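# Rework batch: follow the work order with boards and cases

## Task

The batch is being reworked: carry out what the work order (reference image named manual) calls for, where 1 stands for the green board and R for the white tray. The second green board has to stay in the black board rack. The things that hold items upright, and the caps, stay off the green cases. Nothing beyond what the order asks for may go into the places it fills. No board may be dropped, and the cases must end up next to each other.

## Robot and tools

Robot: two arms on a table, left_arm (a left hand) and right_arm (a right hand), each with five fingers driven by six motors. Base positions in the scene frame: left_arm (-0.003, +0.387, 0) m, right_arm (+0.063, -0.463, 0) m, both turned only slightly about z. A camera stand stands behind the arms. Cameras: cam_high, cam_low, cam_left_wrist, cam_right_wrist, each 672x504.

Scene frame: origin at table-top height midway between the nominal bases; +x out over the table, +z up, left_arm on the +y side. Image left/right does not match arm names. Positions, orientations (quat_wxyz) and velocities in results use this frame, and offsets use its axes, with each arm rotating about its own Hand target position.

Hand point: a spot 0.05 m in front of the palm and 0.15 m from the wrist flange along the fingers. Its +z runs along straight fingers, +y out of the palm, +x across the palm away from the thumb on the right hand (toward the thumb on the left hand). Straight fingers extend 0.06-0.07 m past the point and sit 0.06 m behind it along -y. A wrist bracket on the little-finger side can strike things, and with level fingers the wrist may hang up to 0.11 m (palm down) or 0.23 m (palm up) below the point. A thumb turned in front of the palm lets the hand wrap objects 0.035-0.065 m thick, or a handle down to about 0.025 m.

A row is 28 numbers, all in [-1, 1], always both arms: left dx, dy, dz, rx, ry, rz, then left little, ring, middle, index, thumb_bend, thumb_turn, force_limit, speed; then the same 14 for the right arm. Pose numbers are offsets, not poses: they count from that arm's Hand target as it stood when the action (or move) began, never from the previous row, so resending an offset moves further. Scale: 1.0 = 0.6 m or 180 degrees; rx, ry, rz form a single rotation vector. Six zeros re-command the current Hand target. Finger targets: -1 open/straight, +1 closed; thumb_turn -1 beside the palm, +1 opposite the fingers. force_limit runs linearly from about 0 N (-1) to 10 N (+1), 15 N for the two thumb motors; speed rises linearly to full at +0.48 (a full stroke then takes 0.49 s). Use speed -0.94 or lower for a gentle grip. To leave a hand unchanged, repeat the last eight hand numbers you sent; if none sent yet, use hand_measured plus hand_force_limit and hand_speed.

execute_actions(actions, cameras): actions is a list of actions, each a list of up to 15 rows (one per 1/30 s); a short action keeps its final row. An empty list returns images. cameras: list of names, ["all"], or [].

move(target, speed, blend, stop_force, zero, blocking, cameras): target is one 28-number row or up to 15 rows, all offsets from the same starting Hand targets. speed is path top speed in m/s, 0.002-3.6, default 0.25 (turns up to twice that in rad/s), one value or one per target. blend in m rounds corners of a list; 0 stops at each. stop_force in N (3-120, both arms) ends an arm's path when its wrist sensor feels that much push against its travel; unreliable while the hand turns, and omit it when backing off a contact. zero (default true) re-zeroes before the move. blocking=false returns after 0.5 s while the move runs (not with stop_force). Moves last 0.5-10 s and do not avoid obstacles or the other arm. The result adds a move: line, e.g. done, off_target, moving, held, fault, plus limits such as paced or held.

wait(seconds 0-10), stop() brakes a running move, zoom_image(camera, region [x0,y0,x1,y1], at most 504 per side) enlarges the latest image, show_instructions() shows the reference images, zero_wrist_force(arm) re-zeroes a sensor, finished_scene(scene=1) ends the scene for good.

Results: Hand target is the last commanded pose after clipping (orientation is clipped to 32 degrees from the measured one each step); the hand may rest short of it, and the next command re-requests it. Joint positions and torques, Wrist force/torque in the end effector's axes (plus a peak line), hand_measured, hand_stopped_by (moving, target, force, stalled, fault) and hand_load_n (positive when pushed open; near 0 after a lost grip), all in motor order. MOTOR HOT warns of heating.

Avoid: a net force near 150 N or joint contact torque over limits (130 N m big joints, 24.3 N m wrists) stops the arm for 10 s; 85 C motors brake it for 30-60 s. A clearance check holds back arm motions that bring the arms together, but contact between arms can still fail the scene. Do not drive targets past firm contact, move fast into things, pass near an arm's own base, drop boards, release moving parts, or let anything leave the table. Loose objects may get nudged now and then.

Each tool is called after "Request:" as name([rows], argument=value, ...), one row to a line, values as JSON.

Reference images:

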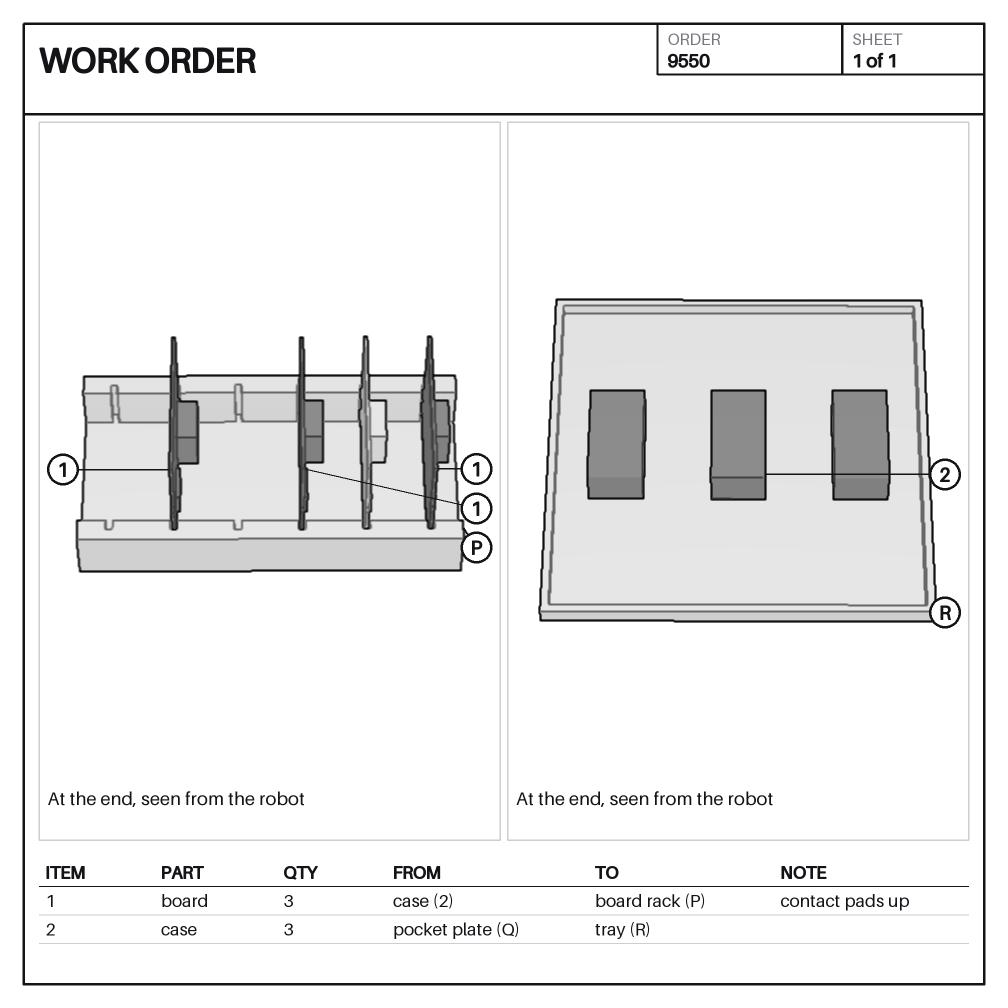

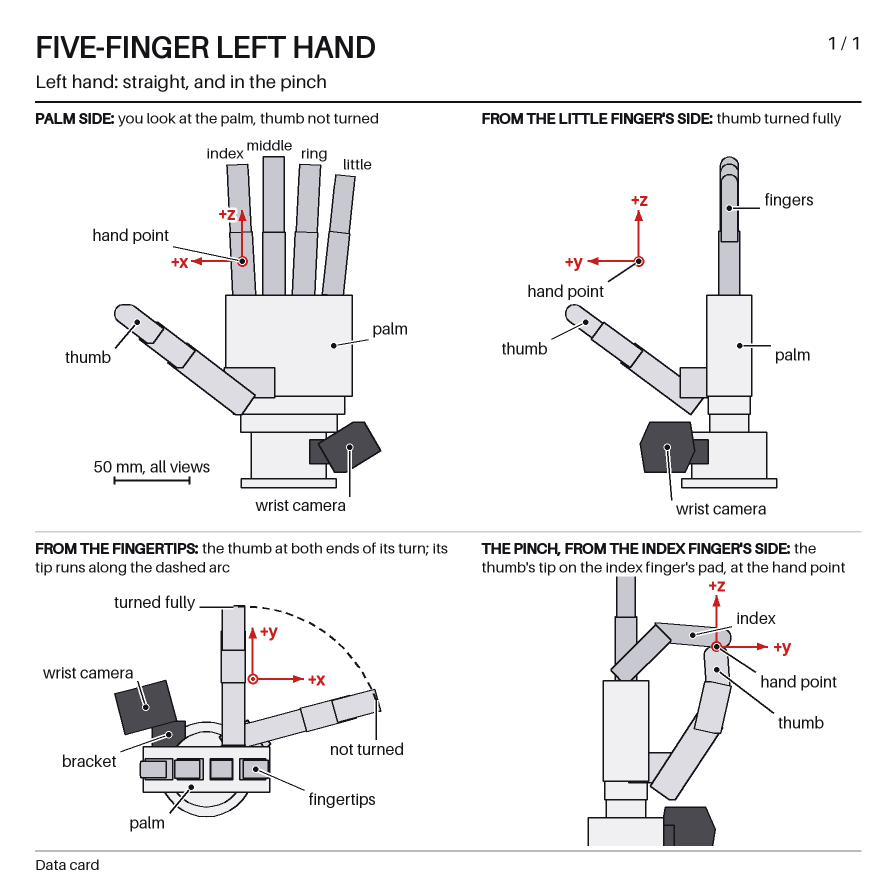

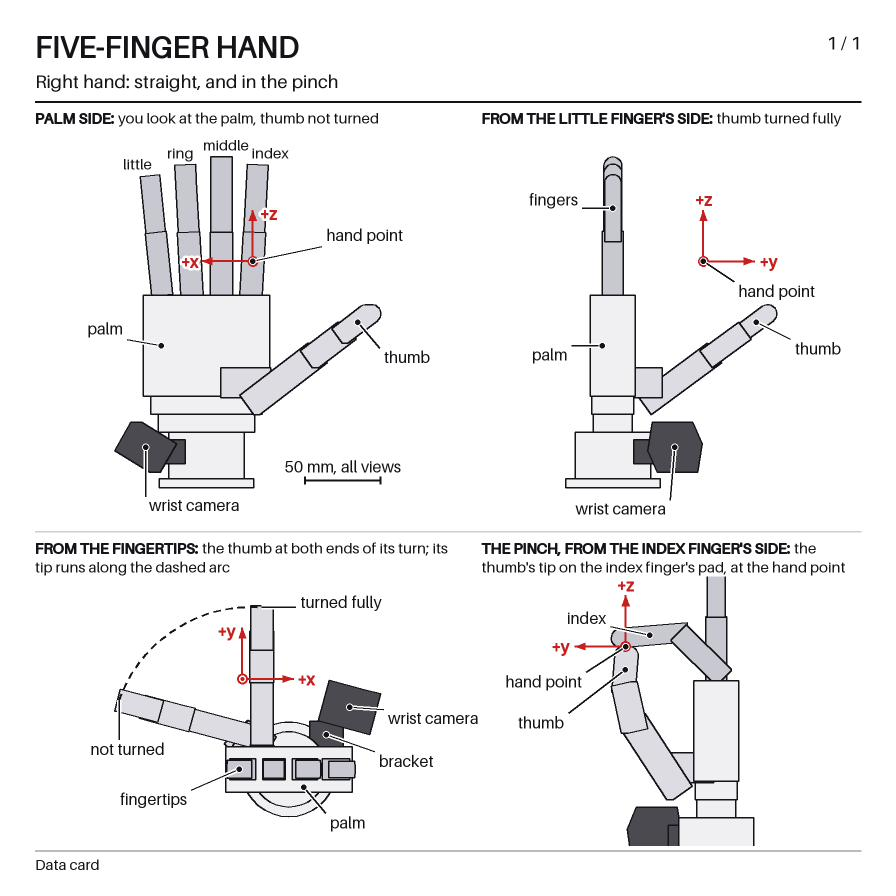

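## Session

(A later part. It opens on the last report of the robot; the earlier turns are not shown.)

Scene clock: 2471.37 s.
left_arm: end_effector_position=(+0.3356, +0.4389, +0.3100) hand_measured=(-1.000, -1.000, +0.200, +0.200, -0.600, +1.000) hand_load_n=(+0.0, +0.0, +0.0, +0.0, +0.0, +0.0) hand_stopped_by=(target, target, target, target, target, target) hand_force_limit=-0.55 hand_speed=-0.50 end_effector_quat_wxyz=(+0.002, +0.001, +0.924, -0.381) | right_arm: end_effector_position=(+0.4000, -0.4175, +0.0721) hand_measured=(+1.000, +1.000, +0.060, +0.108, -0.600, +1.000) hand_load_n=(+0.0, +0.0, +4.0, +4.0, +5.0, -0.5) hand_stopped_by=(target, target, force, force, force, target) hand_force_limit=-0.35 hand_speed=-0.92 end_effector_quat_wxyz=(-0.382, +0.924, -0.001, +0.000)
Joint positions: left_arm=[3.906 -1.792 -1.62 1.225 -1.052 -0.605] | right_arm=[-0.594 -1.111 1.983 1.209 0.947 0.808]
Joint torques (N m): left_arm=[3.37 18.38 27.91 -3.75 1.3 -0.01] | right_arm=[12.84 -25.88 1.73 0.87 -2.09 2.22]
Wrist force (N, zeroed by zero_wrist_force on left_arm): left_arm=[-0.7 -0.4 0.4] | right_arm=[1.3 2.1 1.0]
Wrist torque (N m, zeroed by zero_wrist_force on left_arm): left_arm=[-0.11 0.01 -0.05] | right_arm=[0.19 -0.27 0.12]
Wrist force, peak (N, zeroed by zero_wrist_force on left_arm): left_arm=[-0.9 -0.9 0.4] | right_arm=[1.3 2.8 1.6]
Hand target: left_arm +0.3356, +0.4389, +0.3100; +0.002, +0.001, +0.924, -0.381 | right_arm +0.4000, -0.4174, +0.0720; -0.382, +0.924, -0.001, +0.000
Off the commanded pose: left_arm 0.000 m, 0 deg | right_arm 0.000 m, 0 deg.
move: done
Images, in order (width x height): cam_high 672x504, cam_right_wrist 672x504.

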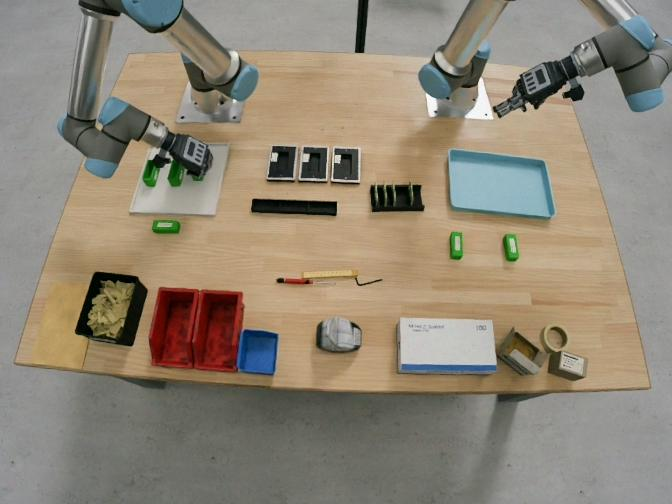

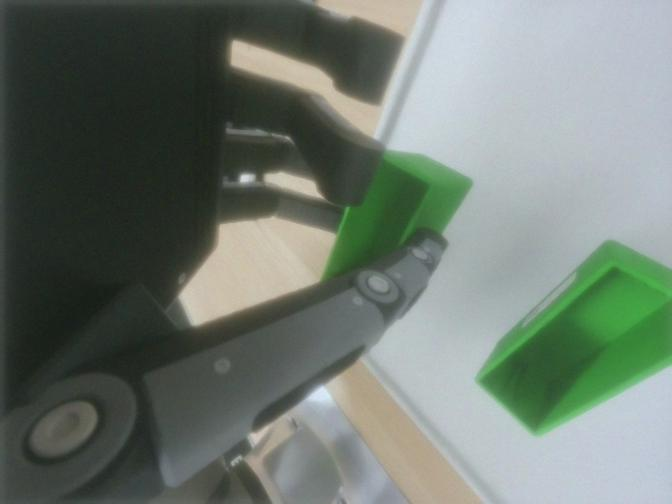

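Request:
move(target=[0,0,0,0,0,0,-1,-1,0.2,0.2,-0.6,1,-0.55,-0.5,0,0.005,-0.075,0,0,0,1,1,0.4,0.5,0.3,1,-0.35,-0.92], speed=0.02, stop_force=3)

Request:
move([
  [0,0,0,0,0,0,-1,-1,0.2,0.2,-0.6,1,-0.55,-0.5,0,0,-0.0015,0,0,0,1,1,0.4,0.5,0.3,1,-0.35,-0.92],
  [0,0,0,0,0,0,-1,-1,0.2,0.2,-0.6,1,-0.55,-0.5,0,0,-0.0015,0,0,0,1,1,-0.1,-0.02,-0.85,1,-0.35,-0.9],
  [0,0,0,0,0,0,-1,-1,0.2,0.2,-0.6,1,-0.55,-0.5,0,0,0.04,0,0,0,1,1,-0.1,-0.02,-0.85,1,-0.35,-0.9],
  [0,0,0,0,0,0,-1,-1,0.2,0.2,-0.6,1,-0.55,-0.5,0,0,0.10,0,0,0,1,1,-0.1,-0.02,-0.85,1,-0.35,-0.9],
], speed=[0.01, 0.02, 0.03, 0.1], cameras=["cam_right_wrist"])

Request:
move([
  [0,0,0,0,0,0,-1,-1,0.2,0.2,-0.6,1,-0.55,-0.5,0,0,0.30,0,0,0,1,1,-0.1,-0.02,-0.85,1,-0.35,-0.9],
  [0,0,0,0,0,0,-1,-1,0.2,0.2,-0.6,1,-0.55,-0.5,-0.12,0.15,0.35,0,0,0,1,1,-0.1,-0.02,-0.85,1,-0.35,-0.9],
], speed=0.2, blend=[0.03, 0], cameras=["cam_right_wrist", "cam_high"])

Request:
zoom_image(camera="cam_high", region=[120, 130, 240, 225])

Request:
zoom_image(camera="cam_high", region=[260, 140, 430, 220])

Scene clock: 2498.50 s.
left_arm: end_effector_position=(+0.3356, +0.4389, +0.3100) hand_measured=(-1.000, -1.000, +0.200, +0.200, -0.600, +1.000) hand_load_n=(+0.0, +0.0, +0.0, +0.0, +0.0, +0.0) hand_stopped_by=(target, target, target, target, target, target) hand_force_limit=-0.55 hand_speed=-0.50 end_effector_quat_wxyz=(+0.002, +0.001, +0.924, -0.381) | right_arm: end_effector_position=(+0.4000, -0.4153, +0.0404) hand_measured=(+1.000, +1.000, +0.062, +0.108, -0.600, +1.000) hand_load_n=(+0.0, +0.0, +3.5, +3.5, +4.5, +0.0) hand_stopped_by=(target, target, force, force, force, target) hand_force_limit=-0.35 hand_speed=-0.92 end_effector_quat_wxyz=(-0.382, +0.924, -0.001, +0.000)
Joint positions: left_arm=[3.906 -1.792 -1.62 1.225 -1.052 -0.605] | right_arm=[-0.589 -1.047 1.997 1.128 0.944 0.814]
Joint torques (N m): left_arm=[2.64 17.55 26.51 -3.28 1.02 0.04] | right_arm=[-11.02 -40.07 -25.4 4.72 0.82 -1.98]
Wrist force (N, zeroed by zero_wrist_force on left_arm): left_arm=[-0.6 -0.4 0.1] | right_arm=[1.5 2.0 1.1]
Wrist torque (N m, zeroed by zero_wrist_force on left_arm): left_arm=[-0.10 -0.02 -0.04] | right_arm=[0.19 -0.27 0.11]
Wrist force, peak (N, zeroed by zero_wrist_force on left_arm): left_arm=[-0.7 -0.8 0.6] | right_arm=[0.5 -5.0 -3.8]
Hand target: left_arm +0.3356, +0.4389, +0.3100; +0.002, +0.001, +0.924, -0.381 | right_arm +0.4000, -0.4153, +0.0404; -0.382, +0.924, -0.001, +0.000 (not the last commanded pose)
Off the commanded pose: left_arm 0.000 m, 0 deg | right_arm 0.013 m, 0 deg.
move: contact (right_arm)

Scene clock: 2503.13 s.
left_arm: end_effector_position=(+0.3356, +0.4389, +0.3100) hand_measured=(-1.000, -1.000, +0.200, +0.200, -0.600, +1.000) hand_load_n=(+0.0, +0.0, +0.0, +0.0, +0.0, +0.0) hand_stopped_by=(target, target, target, target, target, target) hand_force_limit=-0.55 hand_speed=-0.50 end_effector_quat_wxyz=(+0.002, +0.001, +0.924, -0.381) | right_arm: end_effector_position=(+0.4000, -0.4153, +0.1003) hand_measured=(+1.000, +1.000, -0.100, -0.020, -0.850, +1.000) hand_load_n=(+0.0, +0.0, +0.0, +0.0, +0.0, +0.0) hand_stopped_by=(target, target, target, target, target, target) hand_force_limit=-0.35 hand_speed=-0.90 end_effector_quat_wxyz=(-0.382, +0.924, -0.001, +0.000)
Joint positions: left_arm=[3.906 -1.792 -1.62 1.225 -1.052 -0.605] | right_arm=[-0.589 -1.165 1.966 1.277 0.944 0.814]
Joint torques (N m): left_arm=[1.75 17.63 26.56 -3.52 1.24 -0.06] | right_arm=[-10.05 -38.52 -26.31 4.85 0.73 -2.25]
Wrist force (N, zeroed by zero_wrist_force on left_arm): left_arm=[-0.5 -0.6 0.3] | right_arm=[1.2 1.9 0.9]
Wrist torque (N m, zeroed by zero_wrist_force on left_arm): left_arm=[-0.13 -0.02 -0.04] | right_arm=[0.20 -0.23 0.09]
Wrist force, peak (N, zeroed by zero_wrist_force on left_arm): left_arm=[-1.0 -0.7 0.4] | right_arm=[1.2 -6.7 -7.8]
Hand target: left_arm +0.3356, +0.4389, +0.3100; +0.002, +0.001, +0.924, -0.381 | right_arm +0.4000, -0.4153, +0.1004; -0.382, +0.924, -0.001, +0.000
Off the commanded pose: left_arm 0.000 m, 0 deg | right_arm 0.000 m, 0 deg.
move: done
Images, in order (width x height): cam_right_wrist 672x504.

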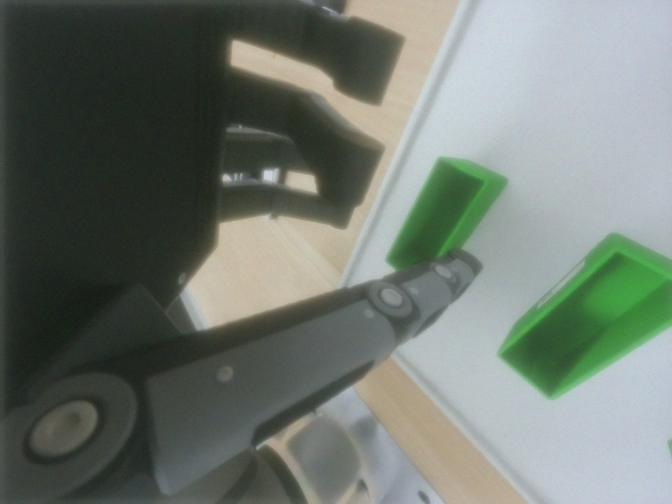

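Scene clock: 2505.23 s.
left_arm: end_effector_position=(+0.3356, +0.4389, +0.3100) hand_measured=(-1.000, -1.000, +0.200, +0.200, -0.600, +1.000) hand_load_n=(+0.0, +0.0, +0.0, +0.0, +0.0, +0.0) hand_stopped_by=(target, target, target, target, target, target) hand_force_limit=-0.55 hand_speed=-0.50 end_effector_quat_wxyz=(+0.002, +0.001, +0.924, -0.381) | right_arm: end_effector_position=(+0.3280, -0.3254, +0.3103) hand_measured=(+1.000, +1.000, -0.100, -0.020, -0.850, +1.000) hand_load_n=(+0.0, +0.0, +0.0, +0.0, +0.0, +0.0) hand_stopped_by=(target, target, target, target, target, target) hand_force_limit=-0.35 hand_speed=-0.90 end_effector_quat_wxyz=(-0.382, +0.924, -0.001, +0.000)
Joint positions: left_arm=[3.906 -1.792 -1.62 1.225 -1.052 -0.605] | right_arm=[-0.453 -1.629 1.879 1.735 0.884 0.967]
Joint torques (N m): left_arm=[2.06 18.63 26.99 -3.4 1.15 -0.08] | right_arm=[14.04 -22.8 -11.27 0.84 -1.98 2.19]
Wrist force (N, zeroed by zero_wrist_force on left_arm): left_arm=[-0.8 -0.7 0.3] | right_arm=[1.1 1.7 0.7]
Wrist torque (N m, zeroed by zero_wrist_force on left_arm): left_arm=[-0.15 0.02 -0.04] | right_arm=[0.19 -0.22 0.07]
Wrist force, peak (N, zeroed by zero_wrist_force on left_arm): left_arm=[-0.9 -0.7 0.6] | right_arm=[0.9 2.7 1.6]
Hand target: left_arm +0.3356, +0.4389, +0.3100; +0.002, +0.001, +0.924, -0.381 | right_arm +0.3280, -0.3253, +0.3104; -0.382, +0.924, -0.001, +0.000
Off the commanded pose: left_arm 0.000 m, 0 deg | right_arm 0.000 m, 0 deg.
move: done
Images, in order (width x height): cam_high 672x504, cam_right_wrist 672x504.

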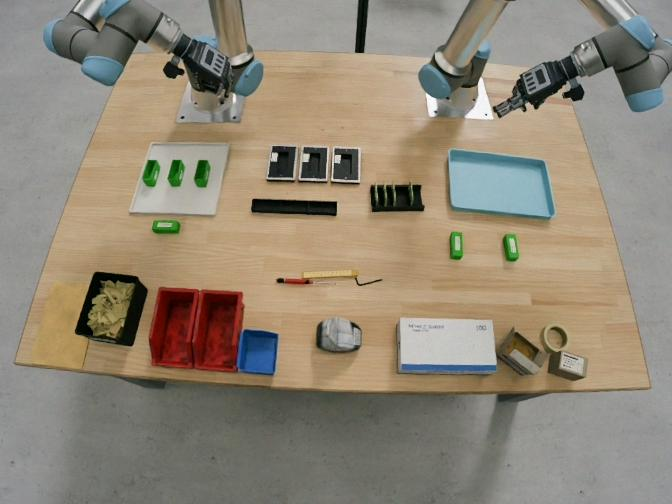

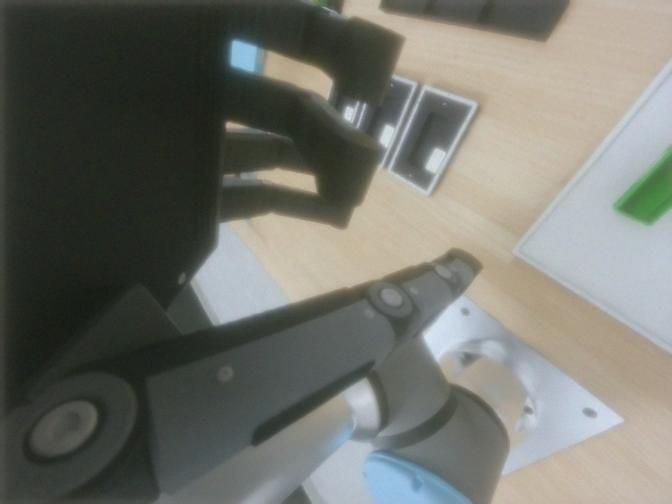

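Scaled by 4.200 from the camera's 672x504 image, which has a finer 960x720 frame.

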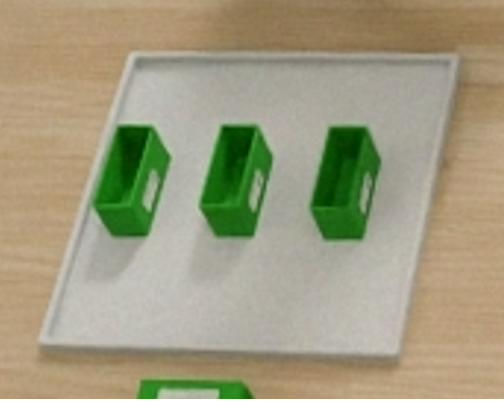

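Scaled by 2.965 from the camera's 672x504 image, which has a finer 960x720 frame.

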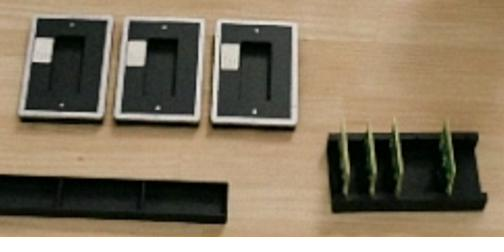

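Request:
finished_scene()

The scene is finished: the task was done.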